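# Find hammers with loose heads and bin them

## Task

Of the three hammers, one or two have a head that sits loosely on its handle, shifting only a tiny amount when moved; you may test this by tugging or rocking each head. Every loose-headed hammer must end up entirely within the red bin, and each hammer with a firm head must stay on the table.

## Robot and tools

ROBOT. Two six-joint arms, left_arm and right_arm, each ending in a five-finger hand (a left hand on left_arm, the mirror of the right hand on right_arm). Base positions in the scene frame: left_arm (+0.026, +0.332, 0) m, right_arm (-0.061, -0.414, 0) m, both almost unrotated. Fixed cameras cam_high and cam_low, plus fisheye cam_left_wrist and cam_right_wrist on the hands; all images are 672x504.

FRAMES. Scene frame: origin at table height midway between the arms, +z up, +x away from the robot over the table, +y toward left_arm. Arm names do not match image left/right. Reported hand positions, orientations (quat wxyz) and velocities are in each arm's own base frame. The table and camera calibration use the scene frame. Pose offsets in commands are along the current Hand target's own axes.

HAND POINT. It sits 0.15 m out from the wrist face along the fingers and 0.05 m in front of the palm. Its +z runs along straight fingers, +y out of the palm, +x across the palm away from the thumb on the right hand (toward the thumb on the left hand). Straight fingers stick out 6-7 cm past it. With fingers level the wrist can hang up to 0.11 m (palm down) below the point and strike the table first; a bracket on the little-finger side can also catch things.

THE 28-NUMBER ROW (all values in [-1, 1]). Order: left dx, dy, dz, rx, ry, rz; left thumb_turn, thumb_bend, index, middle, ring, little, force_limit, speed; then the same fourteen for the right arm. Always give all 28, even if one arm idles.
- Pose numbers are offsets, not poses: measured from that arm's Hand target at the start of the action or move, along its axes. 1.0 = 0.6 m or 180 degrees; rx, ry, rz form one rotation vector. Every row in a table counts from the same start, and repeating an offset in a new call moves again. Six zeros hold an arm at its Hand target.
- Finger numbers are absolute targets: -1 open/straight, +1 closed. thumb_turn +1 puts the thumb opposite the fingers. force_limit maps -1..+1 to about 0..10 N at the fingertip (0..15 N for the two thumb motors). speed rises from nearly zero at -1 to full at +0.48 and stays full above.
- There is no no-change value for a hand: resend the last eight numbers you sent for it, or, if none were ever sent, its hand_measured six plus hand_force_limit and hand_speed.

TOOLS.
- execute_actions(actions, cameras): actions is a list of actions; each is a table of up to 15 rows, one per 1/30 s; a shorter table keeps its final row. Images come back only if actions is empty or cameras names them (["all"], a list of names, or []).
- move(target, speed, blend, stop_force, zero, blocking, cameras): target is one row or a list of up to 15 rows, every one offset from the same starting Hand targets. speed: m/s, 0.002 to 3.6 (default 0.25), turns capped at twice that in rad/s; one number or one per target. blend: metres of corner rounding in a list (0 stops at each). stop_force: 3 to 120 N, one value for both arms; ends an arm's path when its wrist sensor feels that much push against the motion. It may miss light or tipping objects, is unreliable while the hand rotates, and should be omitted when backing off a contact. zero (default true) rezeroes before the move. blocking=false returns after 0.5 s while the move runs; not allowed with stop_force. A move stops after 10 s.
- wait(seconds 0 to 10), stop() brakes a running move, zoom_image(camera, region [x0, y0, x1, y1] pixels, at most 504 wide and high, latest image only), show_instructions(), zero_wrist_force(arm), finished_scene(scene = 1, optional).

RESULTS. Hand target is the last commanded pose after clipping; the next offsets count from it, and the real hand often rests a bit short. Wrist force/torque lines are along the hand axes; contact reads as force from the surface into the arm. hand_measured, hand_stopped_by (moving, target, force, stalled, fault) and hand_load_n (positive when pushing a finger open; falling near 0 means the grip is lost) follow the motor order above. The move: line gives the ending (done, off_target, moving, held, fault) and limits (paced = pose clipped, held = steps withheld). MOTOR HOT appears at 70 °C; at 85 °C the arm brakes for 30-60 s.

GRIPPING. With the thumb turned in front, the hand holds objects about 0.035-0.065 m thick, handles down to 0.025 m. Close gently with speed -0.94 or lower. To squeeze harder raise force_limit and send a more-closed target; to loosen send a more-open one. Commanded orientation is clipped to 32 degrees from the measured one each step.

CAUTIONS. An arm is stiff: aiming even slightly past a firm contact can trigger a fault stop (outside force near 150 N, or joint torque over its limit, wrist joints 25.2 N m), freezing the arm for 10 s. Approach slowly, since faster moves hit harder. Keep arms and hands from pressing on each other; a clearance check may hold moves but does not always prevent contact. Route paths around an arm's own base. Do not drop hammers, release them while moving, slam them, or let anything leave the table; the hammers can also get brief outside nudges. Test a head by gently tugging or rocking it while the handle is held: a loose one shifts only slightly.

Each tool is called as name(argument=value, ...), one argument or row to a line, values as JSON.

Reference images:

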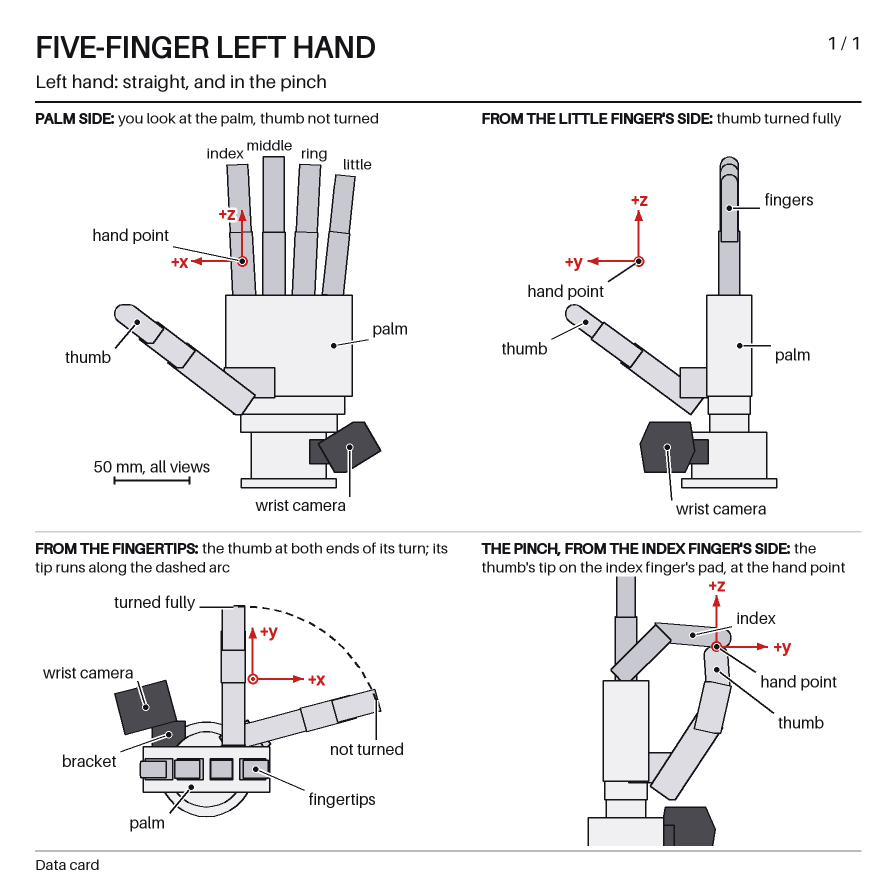

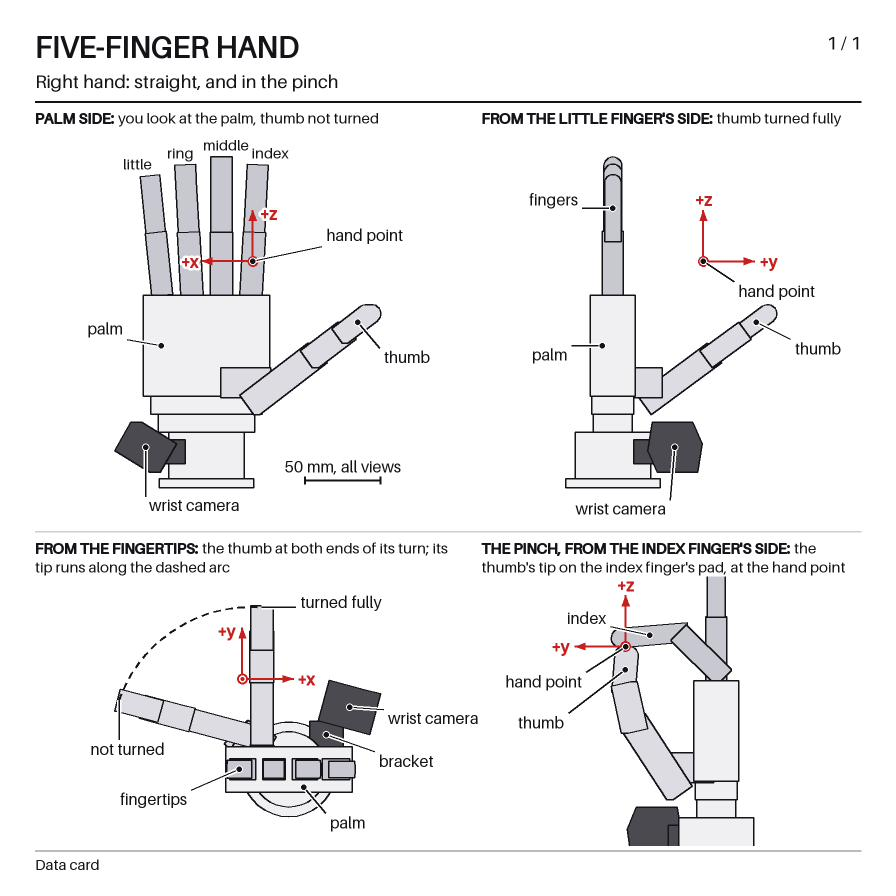

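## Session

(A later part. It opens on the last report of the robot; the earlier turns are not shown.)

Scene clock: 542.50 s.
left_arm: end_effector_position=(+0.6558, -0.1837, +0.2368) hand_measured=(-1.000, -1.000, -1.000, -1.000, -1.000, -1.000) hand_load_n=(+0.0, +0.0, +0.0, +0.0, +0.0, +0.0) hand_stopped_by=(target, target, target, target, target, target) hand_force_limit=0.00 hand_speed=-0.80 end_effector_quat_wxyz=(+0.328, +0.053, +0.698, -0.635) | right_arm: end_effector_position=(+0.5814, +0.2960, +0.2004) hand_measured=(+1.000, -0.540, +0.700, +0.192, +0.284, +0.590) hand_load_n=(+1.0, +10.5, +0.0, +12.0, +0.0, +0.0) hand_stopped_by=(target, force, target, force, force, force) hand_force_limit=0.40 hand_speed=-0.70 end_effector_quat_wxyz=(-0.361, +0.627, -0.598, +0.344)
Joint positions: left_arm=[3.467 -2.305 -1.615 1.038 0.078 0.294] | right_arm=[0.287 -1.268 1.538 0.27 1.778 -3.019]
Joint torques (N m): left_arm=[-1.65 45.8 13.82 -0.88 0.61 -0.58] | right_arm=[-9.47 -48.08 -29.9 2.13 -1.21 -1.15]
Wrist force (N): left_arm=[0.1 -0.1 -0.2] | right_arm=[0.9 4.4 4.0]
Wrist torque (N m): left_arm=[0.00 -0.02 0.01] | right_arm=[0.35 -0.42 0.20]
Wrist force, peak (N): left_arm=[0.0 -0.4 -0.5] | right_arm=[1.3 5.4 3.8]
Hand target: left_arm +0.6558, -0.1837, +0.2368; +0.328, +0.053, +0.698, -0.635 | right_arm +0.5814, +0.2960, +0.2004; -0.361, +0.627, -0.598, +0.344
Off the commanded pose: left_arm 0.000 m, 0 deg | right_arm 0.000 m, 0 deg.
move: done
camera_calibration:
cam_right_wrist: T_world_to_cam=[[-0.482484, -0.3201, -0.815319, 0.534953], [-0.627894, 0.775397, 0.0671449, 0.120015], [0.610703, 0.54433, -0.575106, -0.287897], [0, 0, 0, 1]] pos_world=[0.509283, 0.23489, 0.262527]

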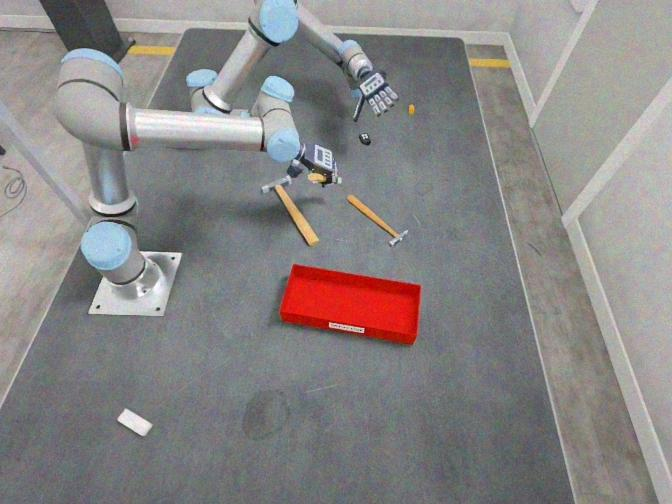

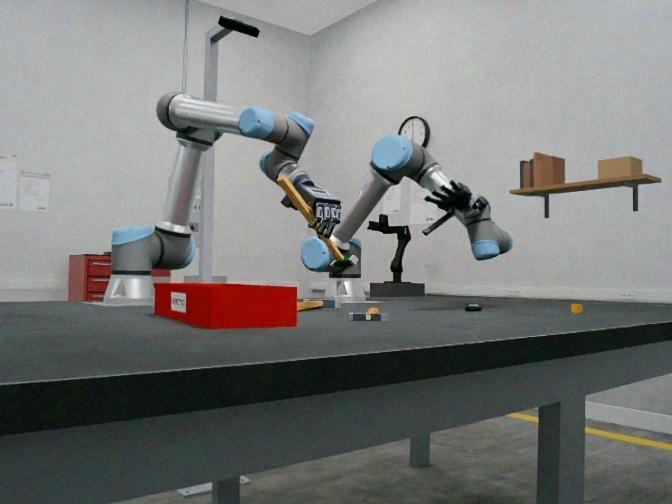

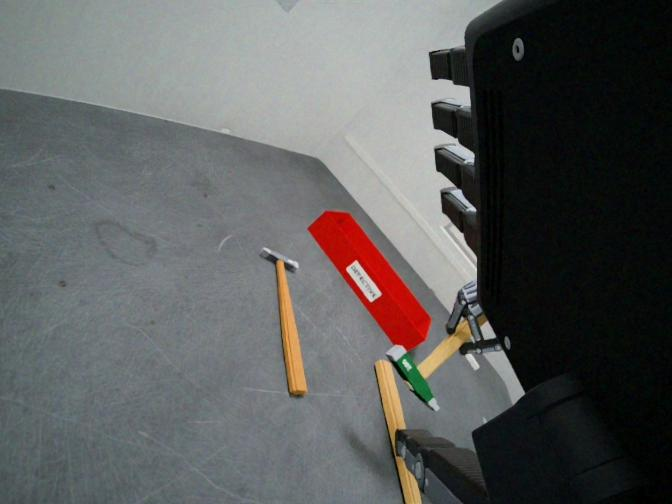

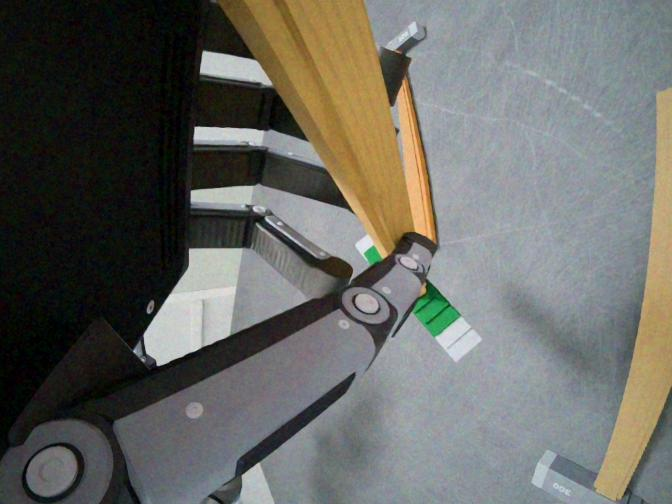

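move(
  target=[
    [0,0,0,0,0,0,-1,-1,-1,-1,-1,-1,0,-0.8,-0.2357,0.0303,-0.0525,0.0653,0.0653,-0.2437,1,-0.3,0.7,0.6,0.75,0.75,0.4,-0.7],
  ],
  speed=0.12,
  cameras=["cam_low","cam_left_wrist","cam_right_wrist"],
)

Scene clock: 629.67 s.
left_arm: end_effector_position=(+0.6558, -0.1837, +0.2368) hand_measured=(-1.000, -1.000, -1.000, -1.000, -1.000, -1.000) hand_load_n=(+0.0, +0.0, -0.5, +0.0, +0.0, +0.0) hand_stopped_by=(target, target, target, target, target, target) hand_force_limit=0.00 hand_speed=-0.80 end_effector_quat_wxyz=(+0.328, +0.053, +0.698, -0.635) | right_arm: end_effector_position=(+0.5384, +0.4355, +0.2006) hand_measured=(+1.000, -0.540, +0.700, +0.192, +0.284, +0.590) hand_load_n=(+0.0, +10.0, +0.0, +13.0, +0.0, +0.0) hand_stopped_by=(target, force, target, force, force, force) hand_force_limit=0.40 hand_speed=-0.70 end_effector_quat_wxyz=(-0.206, +0.728, -0.317, +0.572)
Joint positions: left_arm=[3.467 -2.305 -1.615 1.038 0.078 0.294] | right_arm=[0.746 -1.047 1.333 0.088 2.346 -3.689]
Joint torques (N m): left_arm=[-1.46 45.98 13.75 -0.91 0.51 -0.61] | right_arm=[7.86 -34.64 -31.1 -2.77 2.88 -2.52]
Wrist force (N): left_arm=[-0.2 0.0 -0.2] | right_arm=[-2.1 3.3 2.8]
Wrist torque (N m): left_arm=[0.01 0.02 -0.01] | right_arm=[0.30 -0.13 0.27]
Wrist force, peak (N): left_arm=[0.0 -0.5 -0.4] | right_arm=[1.0 4.9 4.3]
Hand target: left_arm +0.6558, -0.1837, +0.2368; +0.328, +0.053, +0.698, -0.635 | right_arm +0.5384, +0.4355, +0.2005; -0.206, +0.728, -0.317, +0.572
Off the commanded pose: left_arm 0.000 m, 0 deg | right_arm 0.000 m, 0 deg.
move: done
camera_calibration:
cam_right_wrist: T_world_to_cam=[[-0.191879, -0.887552, -0.418849, 0.570148], [-0.69402, 0.424467, -0.581519, 0.303324], [0.693916, 0.179108, -0.697425, -0.198601], [0, 0, 0, 1]] pos_world=[0.457724, 0.412856, 0.276686]
Images, in order (width x height): cam_low 672x504, cam_left_wrist 672x504, cam_right_wrist 672x504.

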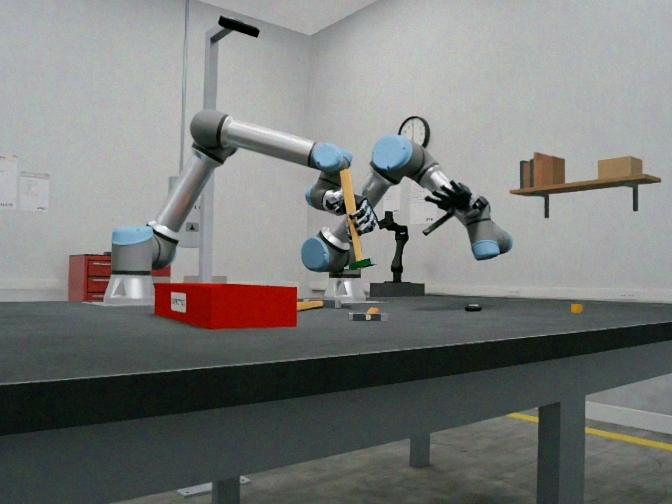

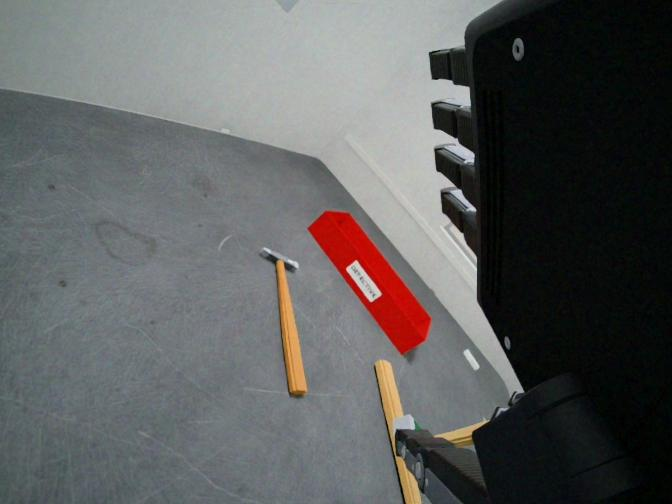

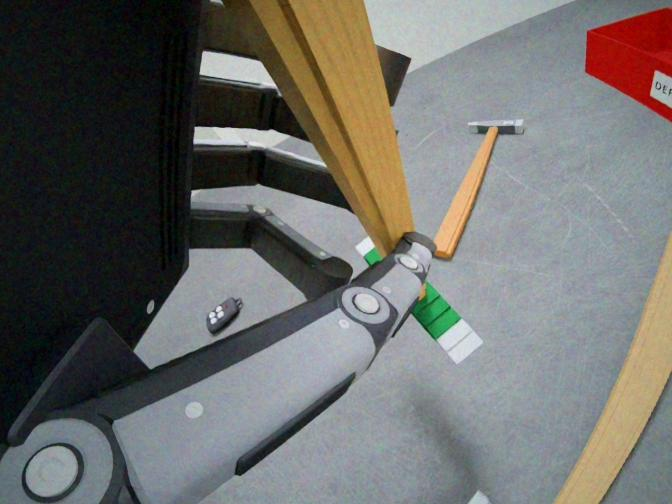

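move(
  target=[
    [0,0,0,0,0,0,-1,-1,-1,-1,-1,-1,0,-0.8,0,0,0,0.0653,0.0653,-0.2437,1,-0.3,0.7,0.6,0.75,0.75,0.4,-0.7],
  ],
  speed=0.12,
  cameras=["all"],
)

Scene clock: 639.17 s.
left_arm: end_effector_position=(+0.6558, -0.1837, +0.2368) hand_measured=(-1.000, -1.000, -1.000, -1.000, -1.000, -1.000) hand_load_n=(+0.0, +0.0, +0.0, +0.0, +0.0, +0.0) hand_stopped_by=(target, target, target, target, target, target) hand_force_limit=0.00 hand_speed=-0.80 end_effector_quat_wxyz=(+0.328, +0.053, +0.698, -0.635) | right_arm: end_effector_position=(+0.5384, +0.4356, +0.2006) hand_measured=(+1.000, -0.540, +0.700, +0.192, +0.284, +0.590) hand_load_n=(+1.0, +10.0, +0.0, +12.0, +0.0, +1.0) hand_stopped_by=(target, force, target, force, force, force) hand_force_limit=0.40 hand_speed=-0.70 end_effector_quat_wxyz=(-0.017, +0.708, +0.017, +0.706)
Joint positions: left_arm=[3.467 -2.305 -1.615 1.038 0.078 0.294] | right_arm=[0.798 -1.056 1.593 -0.532 2.321 -4.709]
Joint torques (N m): left_arm=[-2.03 45.65 14.14 -0.88 0.52 -0.7] | right_arm=[-9.3 -56.02 -12.44 -4.12 -2.58 -2.37]
Wrist force (N): left_arm=[0.0 -0.2 -0.1] | right_arm=[-3.3 0.5 0.6]
Wrist torque (N m): left_arm=[-0.02 0.00 0.00] | right_arm=[0.15 0.05 0.16]
Wrist force, peak (N): left_arm=[-0.3 -0.6 -0.2] | right_arm=[-2.3 3.6 2.9]
Hand target: left_arm +0.6558, -0.1837, +0.2368; +0.328, +0.053, +0.698, -0.635 | right_arm +0.5384, +0.4355, +0.2005; -0.017, +0.708, +0.017, +0.706
Off the commanded pose: left_arm 0.000 m, 0 deg | right_arm 0.000 m, 0 deg.
move: done
camera_calibration:
cam_right_wrist: T_world_to_cam=[[0.0264391, -0.954704, 0.296381, 0.338515], [-0.534617, -0.264027, -0.802792, 0.561777], [0.844681, -0.137226, -0.517382, -0.178166], [0, 0, 0, 1]] pos_world=[0.441879, 0.447057, 0.258481]

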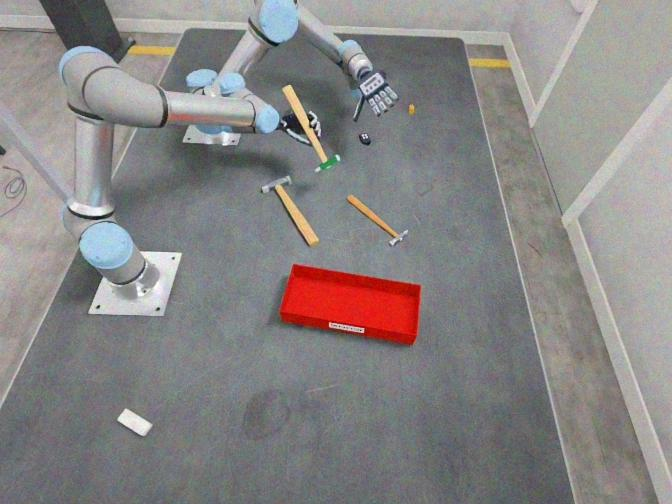

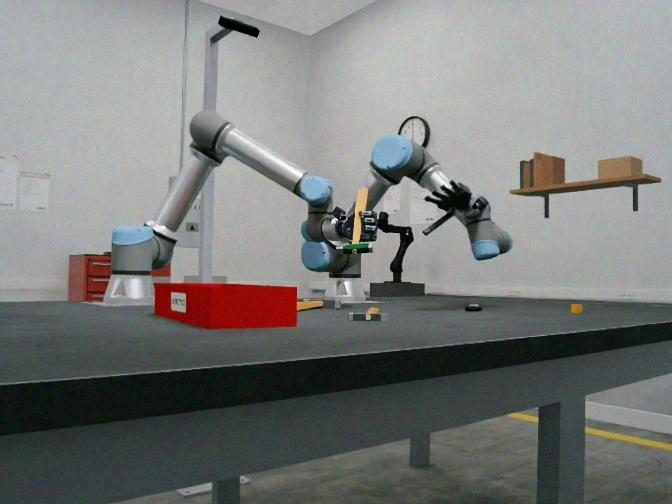

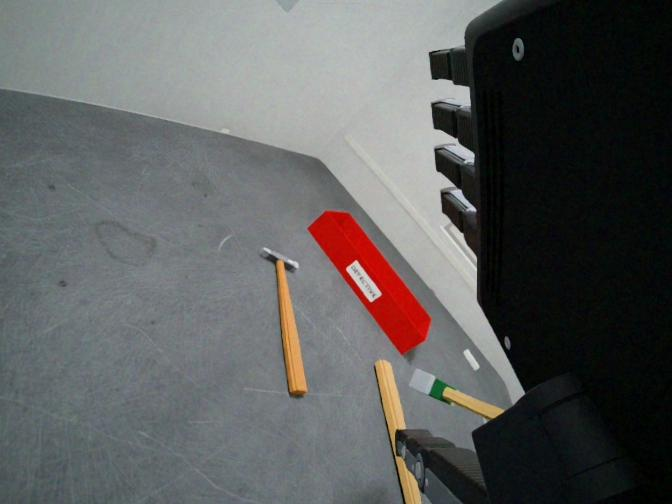

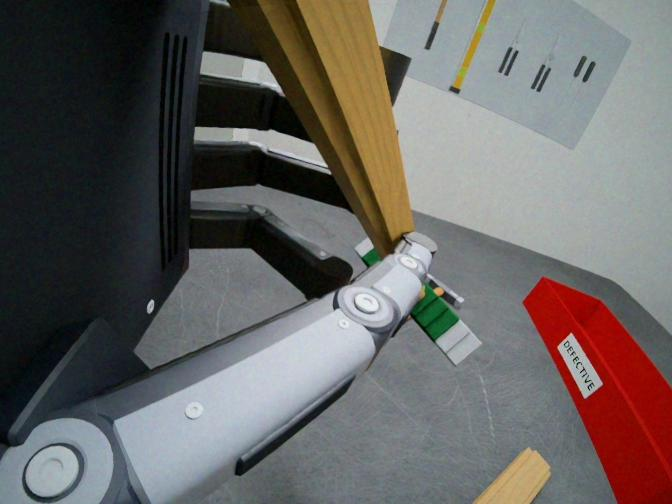

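zoom_image(
  camera="cam_right_wrist",
  region=[340, 220, 500, 380],
)

Scaled by 3.150 from the camera's 672x504 image, which has a finer 960x720 frame.

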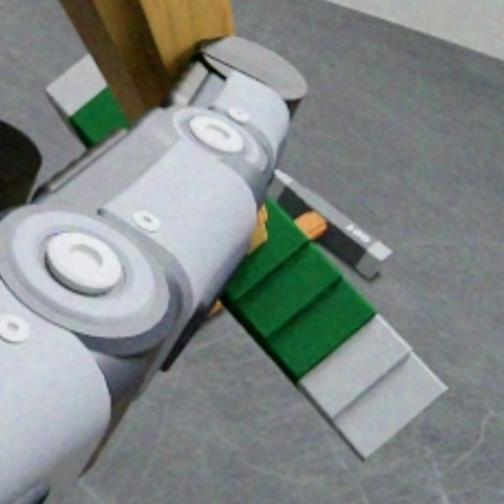

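move(
  target=[
    [0,0,0,0,0,0,-1,-1,-1,-1,-1,-1,0,-0.8,-0.15,0,0,0,0,0,1,-0.3,0.7,0.6,0.75,0.75,0.4,-0.7],
  ],
  speed=0.1,
  stop_force=8,
  cameras=["cam_left_wrist","cam_right_wrist","cam_low"],
)

zoom_image(
  camera="cam_low",
  region=[280, 180, 440, 340],
)

zoom_image(
  camera="cam_right_wrist",
  region=[340, 220, 500, 380],
)

Scene clock: 669.83 s.
left_arm: end_effector_position=(+0.6558, -0.1837, +0.2368) hand_measured=(-1.000, -1.000, -1.000, -1.000, -1.000, -1.000) hand_load_n=(+0.0, +0.0, +0.0, +0.0, +0.0, +0.0) hand_stopped_by=(target, target, target, target, target, target) hand_force_limit=0.00 hand_speed=-0.80 end_effector_quat_wxyz=(+0.328, +0.053, +0.698, -0.635) | right_arm: end_effector_position=(+0.5381, +0.4356, +0.1106) hand_measured=(+1.000, -0.540, +0.700, +0.192, +0.284, +0.590) hand_load_n=(+1.0, +10.0, -0.5, +11.5, +0.5, +1.0) hand_stopped_by=(target, force, target, force, force, force) hand_force_limit=0.40 hand_speed=-0.70 end_effector_quat_wxyz=(-0.017, +0.708, +0.017, +0.706)
Joint positions: left_arm=[3.467 -2.305 -1.615 1.038 0.078 0.294] | right_arm=[0.798 -0.931 1.661 -0.725 2.321 -4.709]
Joint torques (N m): left_arm=[-1.62 46.23 13.86 -0.91 0.57 -0.7] | right_arm=[6.28 -36.09 -8.48 -3.87 -1.42 -2.57]
Wrist force (N): left_arm=[0.4 -0.2 -0.2] | right_arm=[-3.5 0.3 0.8]
Wrist torque (N m): left_arm=[-0.02 -0.07 0.03] | right_arm=[0.10 0.07 0.14]
Wrist force, peak (N): left_arm=[-0.2 -0.5 -0.4] | right_arm=[-4.3 0.2 0.9]
Hand target: left_arm +0.6558, -0.1837, +0.2368; +0.328, +0.053, +0.698, -0.635 | right_arm +0.5381, +0.4356, +0.1106; -0.017, +0.708, +0.017, +0.706
Off the commanded pose: left_arm 0.000 m, 0 deg | right_arm 0.000 m, 0 deg.
move: done
camera_calibration:
cam_right_wrist: T_world_to_cam=[[0.0264094, -0.954665, 0.296508, 0.365172], [-0.534636, -0.264115, -0.80275, 0.489406], [0.844669, -0.137324, -0.517374, -0.224429], [0, 0, 0, 1]] pos_world=[0.441579, 0.447057, 0.16848]
Images, in order (width x height): cam_low 672x504, cam_left_wrist 672x504, cam_right_wrist 672x504.

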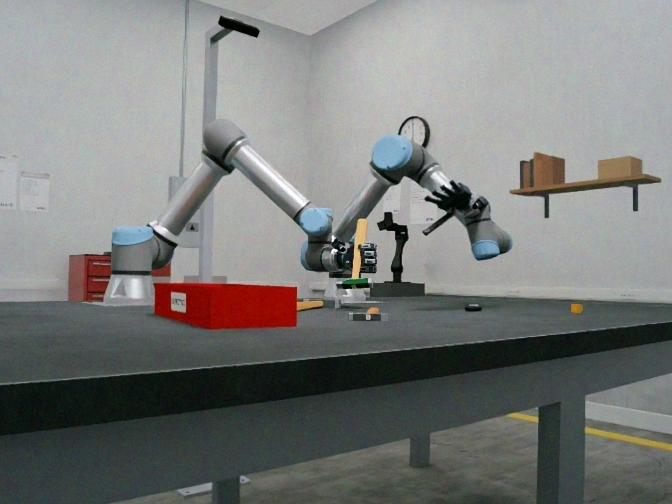

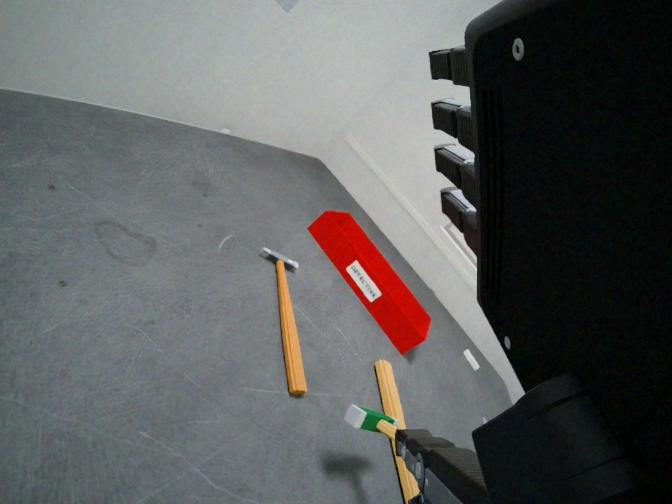

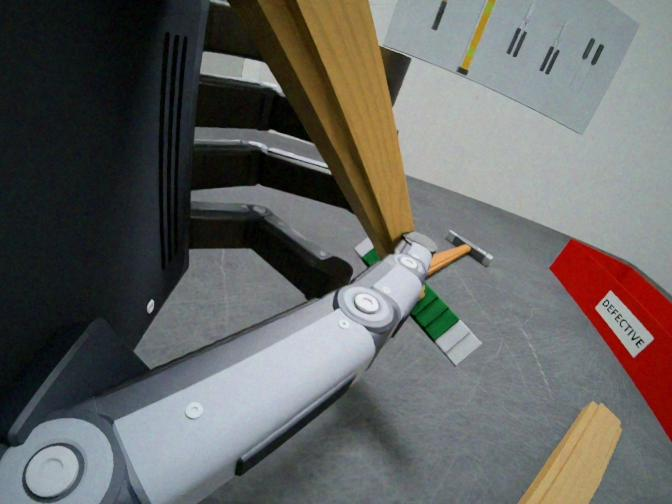

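Scaled by 3.150.

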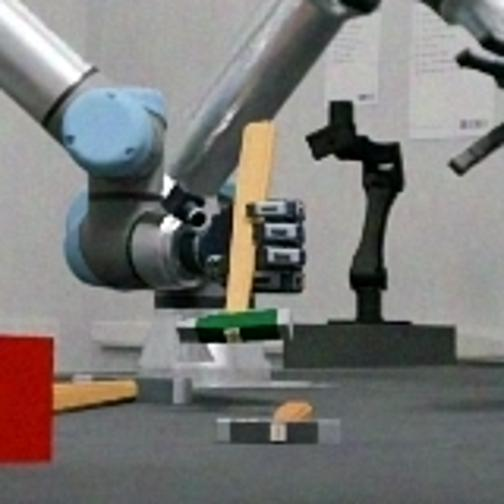

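Scaled by 3.150 from the camera's 672x504 image, which has a finer 960x720 frame.

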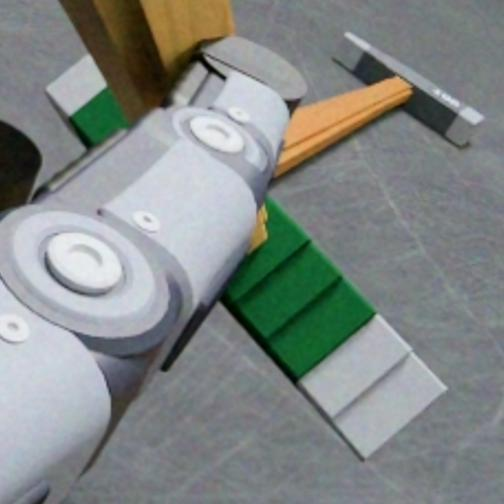

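move(
  target=[
    [0,0,0,0,0,0,-1,-1,-1,-1,-1,-1,0,-0.8,-0.1,0,0,0,0,0,1,-0.3,0.7,0.6,0.75,0.75,0.4,-0.7],
  ],
  speed=0.02,
  stop_force=6,
  cameras=["cam_low","cam_right_wrist"],
)

zoom_image(
  camera="cam_right_wrist",
  region=[340, 220, 500, 380],
)

Scene clock: 682.13 s.
left_arm: end_effector_position=(+0.6558, -0.1837, +0.2368) hand_measured=(-1.000, -1.000, -1.000, -1.000, -1.000, -1.000) hand_load_n=(+0.0, +0.0, -0.5, +0.0, +0.0, +0.0) hand_stopped_by=(target, target, target, target, target, target) hand_force_limit=0.00 hand_speed=-0.80 end_effector_quat_wxyz=(+0.328, +0.053, +0.698, -0.635) | right_arm: end_effector_position=(+0.5379, +0.4356, +0.0512) hand_measured=(+1.000, -0.540, +0.700, +0.192, +0.284, +0.590) hand_load_n=(-0.5, +11.0, +0.0, +10.5, +0.0, +0.0) hand_stopped_by=(target, force, target, force, force, force) hand_force_limit=0.40 hand_speed=-0.70 end_effector_quat_wxyz=(-0.017, +0.708, +0.017, +0.706)
Joint positions: left_arm=[3.467 -2.305 -1.615 1.038 0.078 0.294] | right_arm=[0.799 -0.831 1.679 -0.843 2.322 -4.709]
Joint torques (N m): left_arm=[-1.6 45.97 14.29 -1 0.58 -0.83] | right_arm=[6.11 -57.89 -16.35 1.5 2.55 0.55]
Wrist force (N): left_arm=[0.1 -0.1 -0.2] | right_arm=[0.3 0.6 1.4]
Wrist torque (N m): left_arm=[0.00 -0.03 0.01] | right_arm=[0.14 0.19 -0.16]
Wrist force, peak (N): left_arm=[-0.2 -0.4 -0.5] | right_arm=[-3.7 0.2 0.7]
Hand target: left_arm +0.6558, -0.1837, +0.2368; +0.328, +0.053, +0.698, -0.635 | right_arm +0.5379, +0.4356, +0.0513; -0.017, +0.708, +0.017, +0.706 (not the last commanded pose)
Off the commanded pose: left_arm 0.000 m, 0 deg | right_arm 0.001 m, 0 deg.
move: contact (right_arm)
camera_calibration:
cam_right_wrist: T_world_to_cam=[[0.0264238, -0.954711, 0.296358, 0.382791], [-0.534618, -0.263999, -0.8028, 0.441642], [0.844681, -0.137226, -0.517382, -0.254988], [0, 0, 0, 1]] pos_world=[0.441379, 0.447057, 0.109181]
Images, in order (width x height): cam_low 672x504, cam_right_wrist 672x504.

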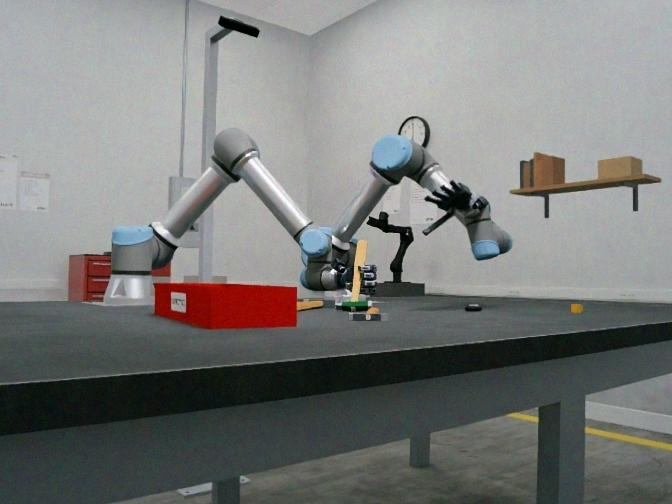

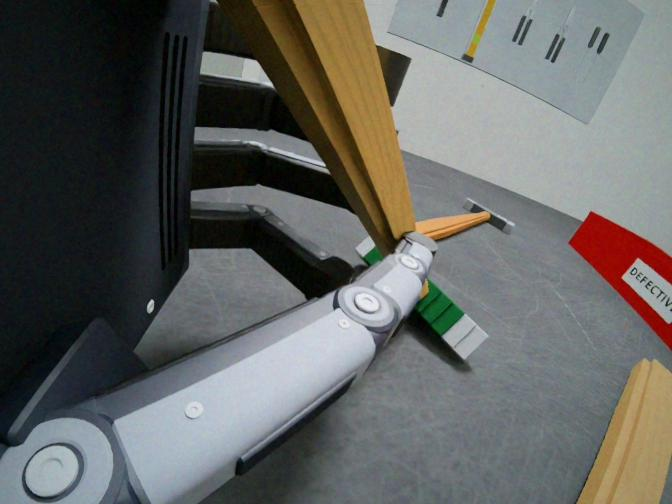

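Scaled by 3.150 from the camera's 672x504 image, which has a finer 960x720 frame.

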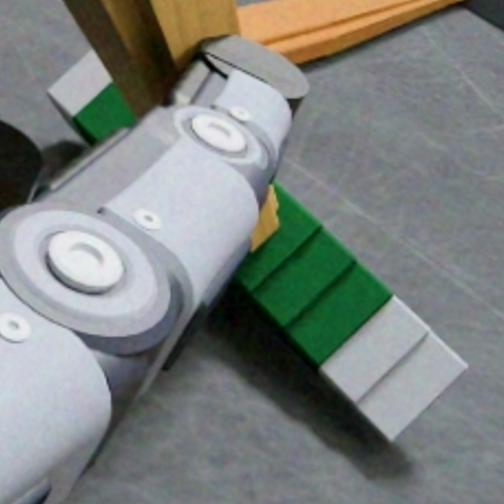

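move(
  target=[
    [0,0,0,0,0,0,-1,-1,-1,-1,-1,-1,0,-0.8,0.0333,0,0,0,0,0,1,-0.3,0.7,0.6,0.75,0.75,0.4,-0.7],
  ],
  speed=0.05,
  cameras=["cam_low","cam_right_wrist"],
)

zoom_image(
  camera="cam_right_wrist",
  region=[340, 220, 500, 380],
)

Scene clock: 696.53 s.
left_arm: end_effector_position=(+0.6558, -0.1837, +0.2368) hand_measured=(-1.000, -1.000, -1.000, -1.000, -1.000, -1.000) hand_load_n=(+0.0, +0.0, +0.0, +0.0, +0.0, +0.0) hand_stopped_by=(target, target, target, target, target, target) hand_force_limit=0.00 hand_speed=-0.80 end_effector_quat_wxyz=(+0.328, +0.053, +0.698, -0.635) | right_arm: end_effector_position=(+0.5379, +0.4356, +0.0712) hand_measured=(+1.000, -0.540, +0.700, +0.192, +0.284, +0.590) hand_load_n=(+2.5, +9.5, +0.0, +11.5, +0.0, +1.0) hand_stopped_by=(target, force, target, force, force, force) hand_force_limit=0.40 hand_speed=-0.70 end_effector_quat_wxyz=(-0.017, +0.708, +0.017, +0.706)
Joint positions: left_arm=[3.467 -2.305 -1.615 1.038 0.078 0.294] | right_arm=[0.798 -0.866 1.675 -0.805 2.322 -4.709]
Joint torques (N m): left_arm=[-1.64 45.75 14 -1.02 0.64 -0.76] | right_arm=[-9.28 -59.3 -24.7 1.19 -1.68 -0.92]
Wrist force (N): left_arm=[-0.2 -0.2 0.0] | right_arm=[-3.2 0.3 1.0]
Wrist torque (N m): left_arm=[-0.03 0.03 0.00] | right_arm=[0.10 0.04 0.12]
Wrist force, peak (N): left_arm=[-0.1 -0.4 -0.4] | right_arm=[-3.7 0.2 0.7]
Hand target: left_arm +0.6558, -0.1837, +0.2368; +0.328, +0.053, +0.698, -0.635 | right_arm +0.5380, +0.4356, +0.0712; -0.017, +0.708, +0.017, +0.706
Off the commanded pose: left_arm 0.000 m, 0 deg | right_arm 0.000 m, 0 deg.
move: done
camera_calibration:
cam_right_wrist: T_world_to_cam=[[0.0264483, -0.954681, 0.296454, 0.376827], [-0.534502, -0.264111, -0.802841, 0.457702], [0.844753, -0.137221, -0.517264, -0.244689], [0, 0, 0, 1]] pos_world=[0.441378, 0.447057, 0.129181]
Images, in order (width x height): cam_low 672x504, cam_right_wrist 672x504.

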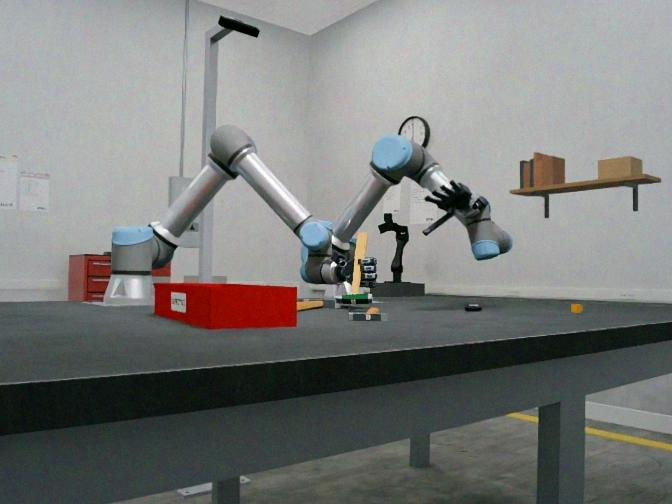

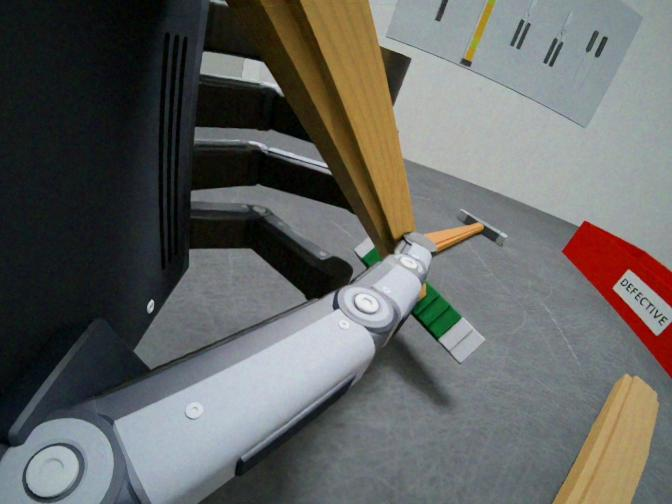

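Scaled by 3.150 from the camera's 672x504 image, which has a finer 960x720 frame.

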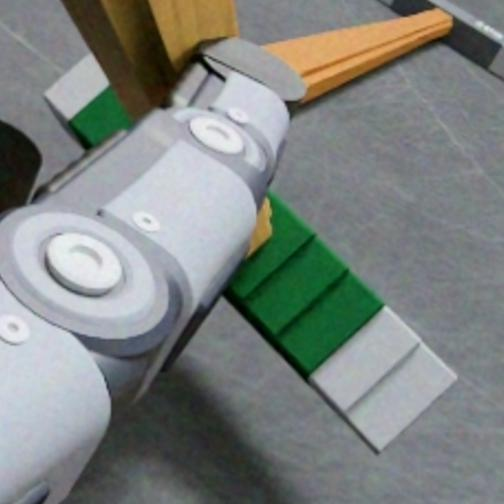

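move(
  target=[
    [0,0,0,0,0,0,-1,-1,-1,-1,-1,-1,0,-0.8,0.2167,0,0,-0.0653,-0.0653,0.2437,1,-0.3,0.7,0.6,0.75,0.75,0.4,-0.7],
  ],
  speed=0.15,
)

move(
  target=[
    [0.2453,-0.0135,-0.0702,-0.2759,0.0141,-0.6038,-1,-1,-1,-1,-1,-1,0,-0.8,0,0,0,0,0,0,1,-0.3,0.7,0.6,0.75,0.75,0.4,-0.7],
  ],
  speed=0.25,
  cameras=["all"],
)

Scene clock: 802.93 s.
left_arm: end_effector_position=(+0.6558, -0.1837, +0.2368) hand_measured=(-1.000, -1.000, -1.000, -1.000, -1.000, -1.000) hand_load_n=(+0.0, +0.0, +0.0, +0.0, +0.0, +0.0) hand_stopped_by=(target, target, target, target, target, target) hand_force_limit=0.00 hand_speed=-0.80 end_effector_quat_wxyz=(+0.328, +0.053, +0.698, -0.635) | right_arm: end_effector_position=(+0.5384, +0.4355, +0.2013) hand_measured=(+1.000, -0.540, +0.700, +0.192, +0.284, +0.590) hand_load_n=(+1.5, +10.0, +0.0, +12.0, +0.0, +0.5) hand_stopped_by=(target, force, target, force, force, force) hand_force_limit=0.40 hand_speed=-0.70 end_effector_quat_wxyz=(-0.206, +0.728, -0.317, +0.572)
Joint positions: left_arm=[3.467 -2.305 -1.615 1.038 0.078 0.294] | right_arm=[0.746 -1.048 1.332 0.089 2.346 -3.689]
Joint torques (N m): left_arm=[-1.65 46.46 13.99 -0.98 0.53 -0.79] | right_arm=[-10.82 -47.45 -29.83 2.5 -1.83 1.6]
Wrist force (N): left_arm=[-0.4 -0.3 -0.4] | right_arm=[-2.3 3.3 2.8]
Wrist torque (N m): left_arm=[-0.02 0.04 -0.02] | right_arm=[0.29 -0.11 0.07]
Wrist force, peak (N): left_arm=[-0.4 -0.3 -0.4] | right_arm=[-2.3 3.4 2.9]
Hand target: left_arm +0.6558, -0.1837, +0.2368; +0.328, +0.053, +0.698, -0.635 | right_arm +0.5384, +0.4356, +0.2013; -0.206, +0.728, -0.317, +0.572
Off the commanded pose: left_arm 0.000 m, 0 deg | right_arm 0.000 m, 0 deg.
move: done

Scene clock: 807.63 s.
left_arm: end_effector_position=(+0.5207, -0.1968, +0.1656) hand_measured=(-1.000, -1.000, -1.000, -1.000, -1.000, -1.000) hand_load_n=(+0.0, +0.0, +0.0, +0.0, +0.0, +0.0) hand_stopped_by=(target, target, target, target, target, target) hand_force_limit=0.00 hand_speed=-0.80 end_effector_quat_wxyz=(+0.327, +0.628, -0.627, +0.326) | right_arm: end_effector_position=(+0.5384, +0.4356, +0.2013) hand_measured=(+1.000, -0.540, +0.700, +0.192, +0.284, +0.590) hand_load_n=(+1.5, +10.0, +0.0, +12.0, +0.0, +0.5) hand_stopped_by=(target, force, target, force, force, force) hand_force_limit=0.40 hand_speed=-0.70 end_effector_quat_wxyz=(-0.206, +0.728, -0.317, +0.572)
Joint positions: left_arm=[3.417 -1.957 -1.83 -1.298 0.664 0.458] | right_arm=[0.746 -1.048 1.332 0.089 2.346 -3.689]
Joint torques (N m): left_arm=[11.07 29.12 28.7 -1.05 1.35 -2.1] | right_arm=[-10.01 -34.64 -29.54 2.41 -1.99 1.49]
Wrist force (N): left_arm=[0.1 1.3 -0.3] | right_arm=[-1.8 3.1 2.9]
Wrist torque (N m): left_arm=[0.08 0.10 -0.24] | right_arm=[0.26 -0.18 0.09]
Wrist force, peak (N): left_arm=[0.3 1.7 0.0] | right_arm=[-2.1 3.7 2.9]
Hand target: left_arm +0.5207, -0.1968, +0.1656; +0.327, +0.628, -0.627, +0.326 | right_arm +0.5384, +0.4356, +0.2013; -0.206, +0.728, -0.317, +0.572
Off the commanded pose: left_arm 0.000 m, 0 deg | right_arm 0.000 m, 0 deg.
move: done
camera_calibration:
cam_left_wrist: T_world_to_cam=[[0.970809, -0.175975, 0.162983, -0.565832], [-0.179576, -0.0827881, 0.980254, -0.077807], [-0.159007, -0.980907, -0.111972, 0.0260742], [0, 0, 0, 1]] pos_world=[0.539489, -0.0804375, 0.171412]
cam_right_wrist: T_world_to_cam=[[-0.191863, -0.887536, -0.41889, 0.570439], [-0.693976, 0.424495, -0.581552, 0.303708], [0.693964, 0.179121, -0.697373, -0.198154], [0, 0, 0, 1]] pos_world=[0.457724, 0.412856, 0.277386]

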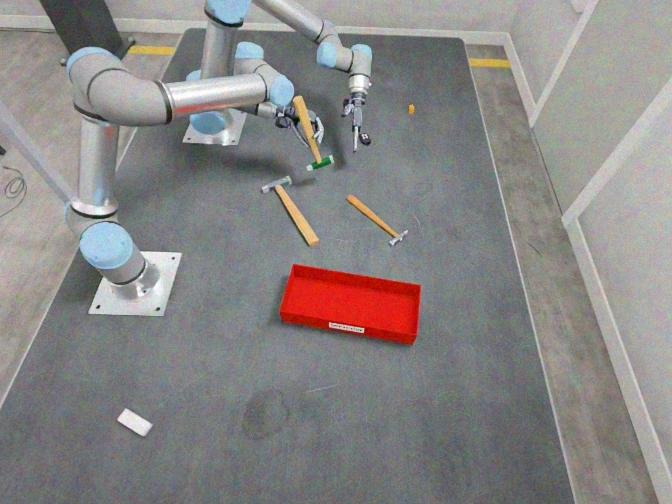

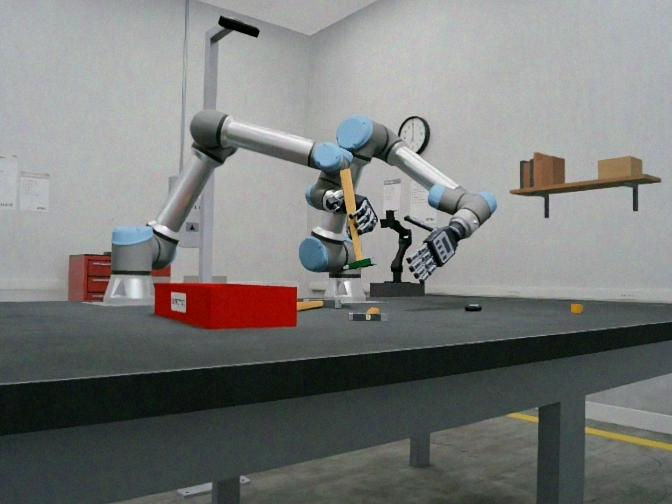

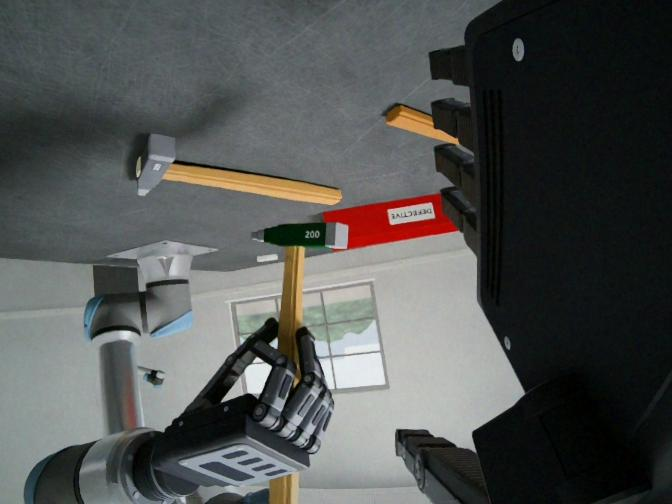

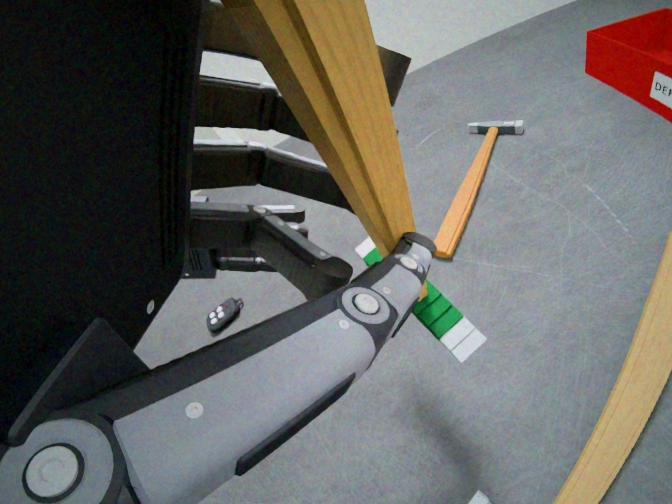

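zoom_image(
  camera="cam_left_wrist",
  region=[240, 200, 360, 320],
)

Scaled by 4.200 from the camera's 672x504 image, which has a finer 960x720 frame.

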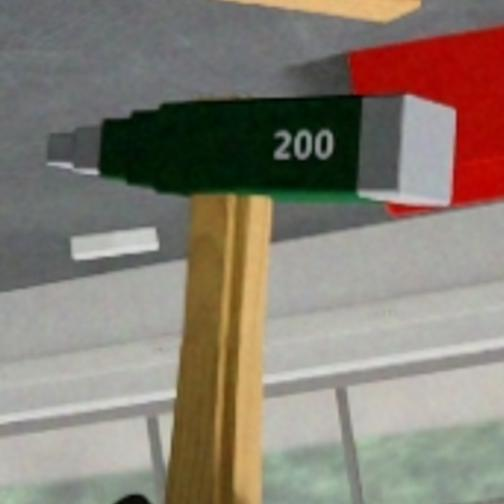

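move(
  target=[
    [0,0,0,0,0,0,-1,-1,-1,-1,-1,-1,0,-0.8,-0.1053,0.0995,0.0392,0,0,0,1,-0.3,0.7,0.6,0.75,0.75,0.4,-0.7],
  ],
  speed=0.1,
  stop_force=8,
  cameras=["cam_left_wrist","cam_low"],
)

Scene clock: 828.83 s.
left_arm: end_effector_position=(+0.5207, -0.1968, +0.1656) hand_measured=(-1.000, -1.000, -1.000, -1.000, -1.000, -1.000) hand_load_n=(+0.0, +0.0, +0.0, +0.0, +0.0, +0.0) hand_stopped_by=(target, target, target, target, target, target) hand_force_limit=0.00 hand_speed=-0.80 end_effector_quat_wxyz=(+0.327, +0.628, -0.627, +0.326) | right_arm: end_effector_position=(+0.5385, +0.4355, +0.1112) hand_measured=(+1.000, -0.540, +0.700, +0.192, +0.284, +0.590) hand_load_n=(+1.5, +10.0, +0.0, +12.0, +0.0, +0.5) hand_stopped_by=(target, force, target, force, force, force) hand_force_limit=0.40 hand_speed=-0.70 end_effector_quat_wxyz=(-0.206, +0.728, -0.317, +0.572)
Joint positions: left_arm=[3.417 -1.957 -1.83 -1.298 0.664 0.458] | right_arm=[0.746 -0.967 1.449 -0.109 2.346 -3.689]
Joint torques (N m): left_arm=[10.57 28.4 28.39 -1.12 1.33 -1.58] | right_arm=[-10.94 -35.38 -9.89 -2.75 -1.76 -2.34]
Wrist force (N): left_arm=[0.3 1.1 0.1] | right_arm=[-1.7 3.3 2.6]
Wrist torque (N m): left_arm=[0.04 0.08 -0.22] | right_arm=[0.30 -0.19 0.17]
Wrist force, peak (N): left_arm=[0.5 1.5 -0.2] | right_arm=[-2.5 3.8 3.3]
Hand target: left_arm +0.5207, -0.1968, +0.1656; +0.327, +0.628, -0.627, +0.326 | right_arm +0.5385, +0.4355, +0.1112; -0.206, +0.728, -0.317, +0.572
Off the commanded pose: left_arm 0.000 m, 0 deg | right_arm 0.000 m, 0 deg.
move: done
camera_calibration:
cam_left_wrist: T_world_to_cam=[[0.970844, -0.175958, 0.162793, -0.565703], [-0.179388, -0.0828239, 0.980286, -0.0778367], [-0.159006, -0.980907, -0.111974, 0.0260467], [0, 0, 0, 1]] pos_world=[0.539388, -0.0804374, 0.171311]
Images, in order (width x height): cam_low 672x504, cam_left_wrist 672x504.

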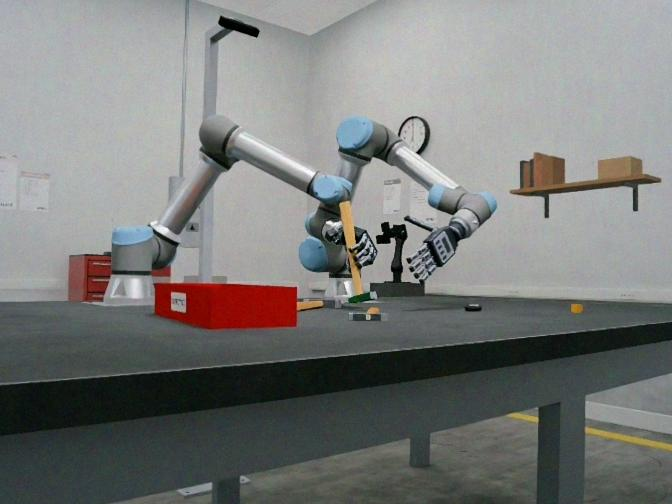

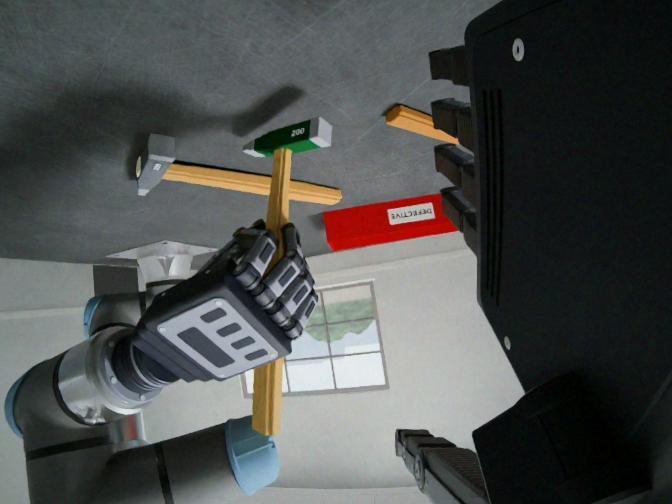

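move(
  target=[
    [0,0,0,0,0,0,-1,-1,-1,-1,-1,-1,0,-0.8,-0.041,0.0387,0.0152,0,0,0,1,-0.3,0.7,0.6,0.75,0.75,0.4,-0.7],
  ],
  speed=0.02,
  stop_force=3,
  cameras=["cam_left_wrist"],
)

zoom_image(
  camera="cam_left_wrist",
  region=[230, 80, 350, 200],
)

Scene clock: 836.17 s.
left_arm: end_effector_position=(+0.5207, -0.1968, +0.1656) hand_measured=(-1.000, -1.000, -1.000, -1.000, -1.000, -1.000) hand_load_n=(-0.5, +0.0, +0.0, +0.0, +0.0, +0.0) hand_stopped_by=(target, target, target, target, target, target) hand_force_limit=0.00 hand_speed=-0.80 end_effector_quat_wxyz=(+0.327, +0.628, -0.627, +0.326) | right_arm: end_effector_position=(+0.5385, +0.4354, +0.0928) hand_measured=(+1.000, -0.540, +0.700, +0.192, +0.284, +0.590) hand_load_n=(+1.0, +9.0, +0.0, +12.5, +0.5, +0.5) hand_stopped_by=(target, force, target, force, force, force) hand_force_limit=0.40 hand_speed=-0.70 end_effector_quat_wxyz=(-0.206, +0.728, -0.317, +0.572)
Joint positions: left_arm=[3.417 -1.957 -1.83 -1.298 0.664 0.458] | right_arm=[0.746 -0.946 1.467 -0.147 2.346 -3.689]
Joint torques (N m): left_arm=[10.23 28.59 28.73 -1.22 1.32 -0.55] | right_arm=[-5.6 -59.15 -28.15 2.1 -1.76 1.08]
Wrist force (N): left_arm=[0.4 1.1 0.0] | right_arm=[-2.1 3.3 3.0]
Wrist torque (N m): left_arm=[0.05 0.07 -0.22] | right_arm=[0.27 -0.14 0.18]
Wrist force, peak (N): left_arm=[0.3 1.6 -0.2] | right_arm=[3.6 -3.9 3.1]
Hand target: left_arm +0.5207, -0.1968, +0.1656; +0.327, +0.628, -0.627, +0.326 | right_arm +0.5384, +0.4355, +0.0928; -0.206, +0.728, -0.317, +0.572 (not the last commanded pose)
Off the commanded pose: left_arm 0.000 m, 0 deg | right_arm 0.017 m, 0 deg.
move: contact (right_arm)
camera_calibration:
cam_left_wrist: T_world_to_cam=[[0.970844, -0.175958, 0.162793, -0.565703], [-0.179388, -0.0828239, 0.980286, -0.0778367], [-0.159006, -0.980907, -0.111974, 0.0260467], [0, 0, 0, 1]] pos_world=[0.539388, -0.0804374, 0.171311]
Images, in order (width x height): cam_left_wrist 672x504.

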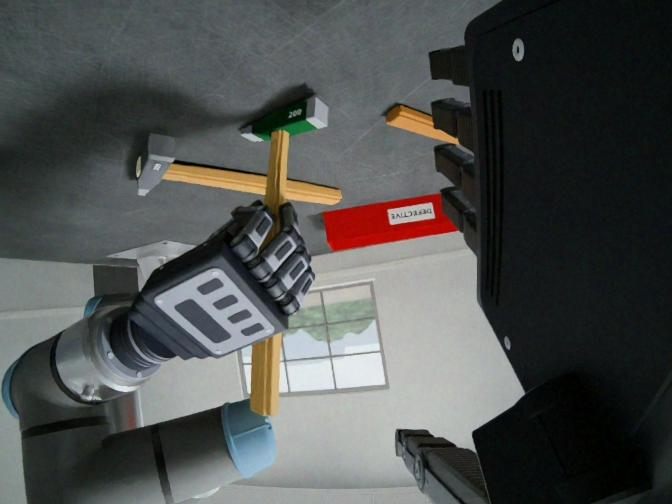

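Scaled by 4.200 from the camera's 672x504 image, which has a finer 960x720 frame.

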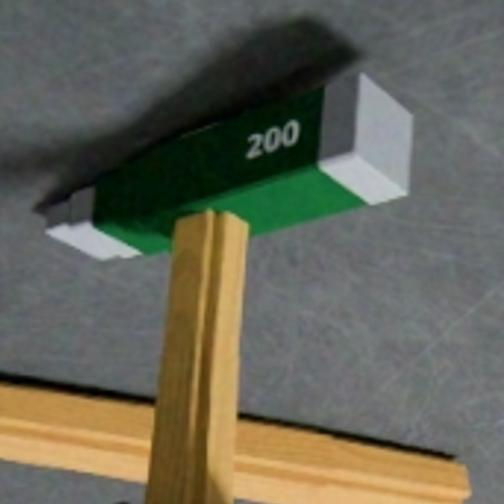

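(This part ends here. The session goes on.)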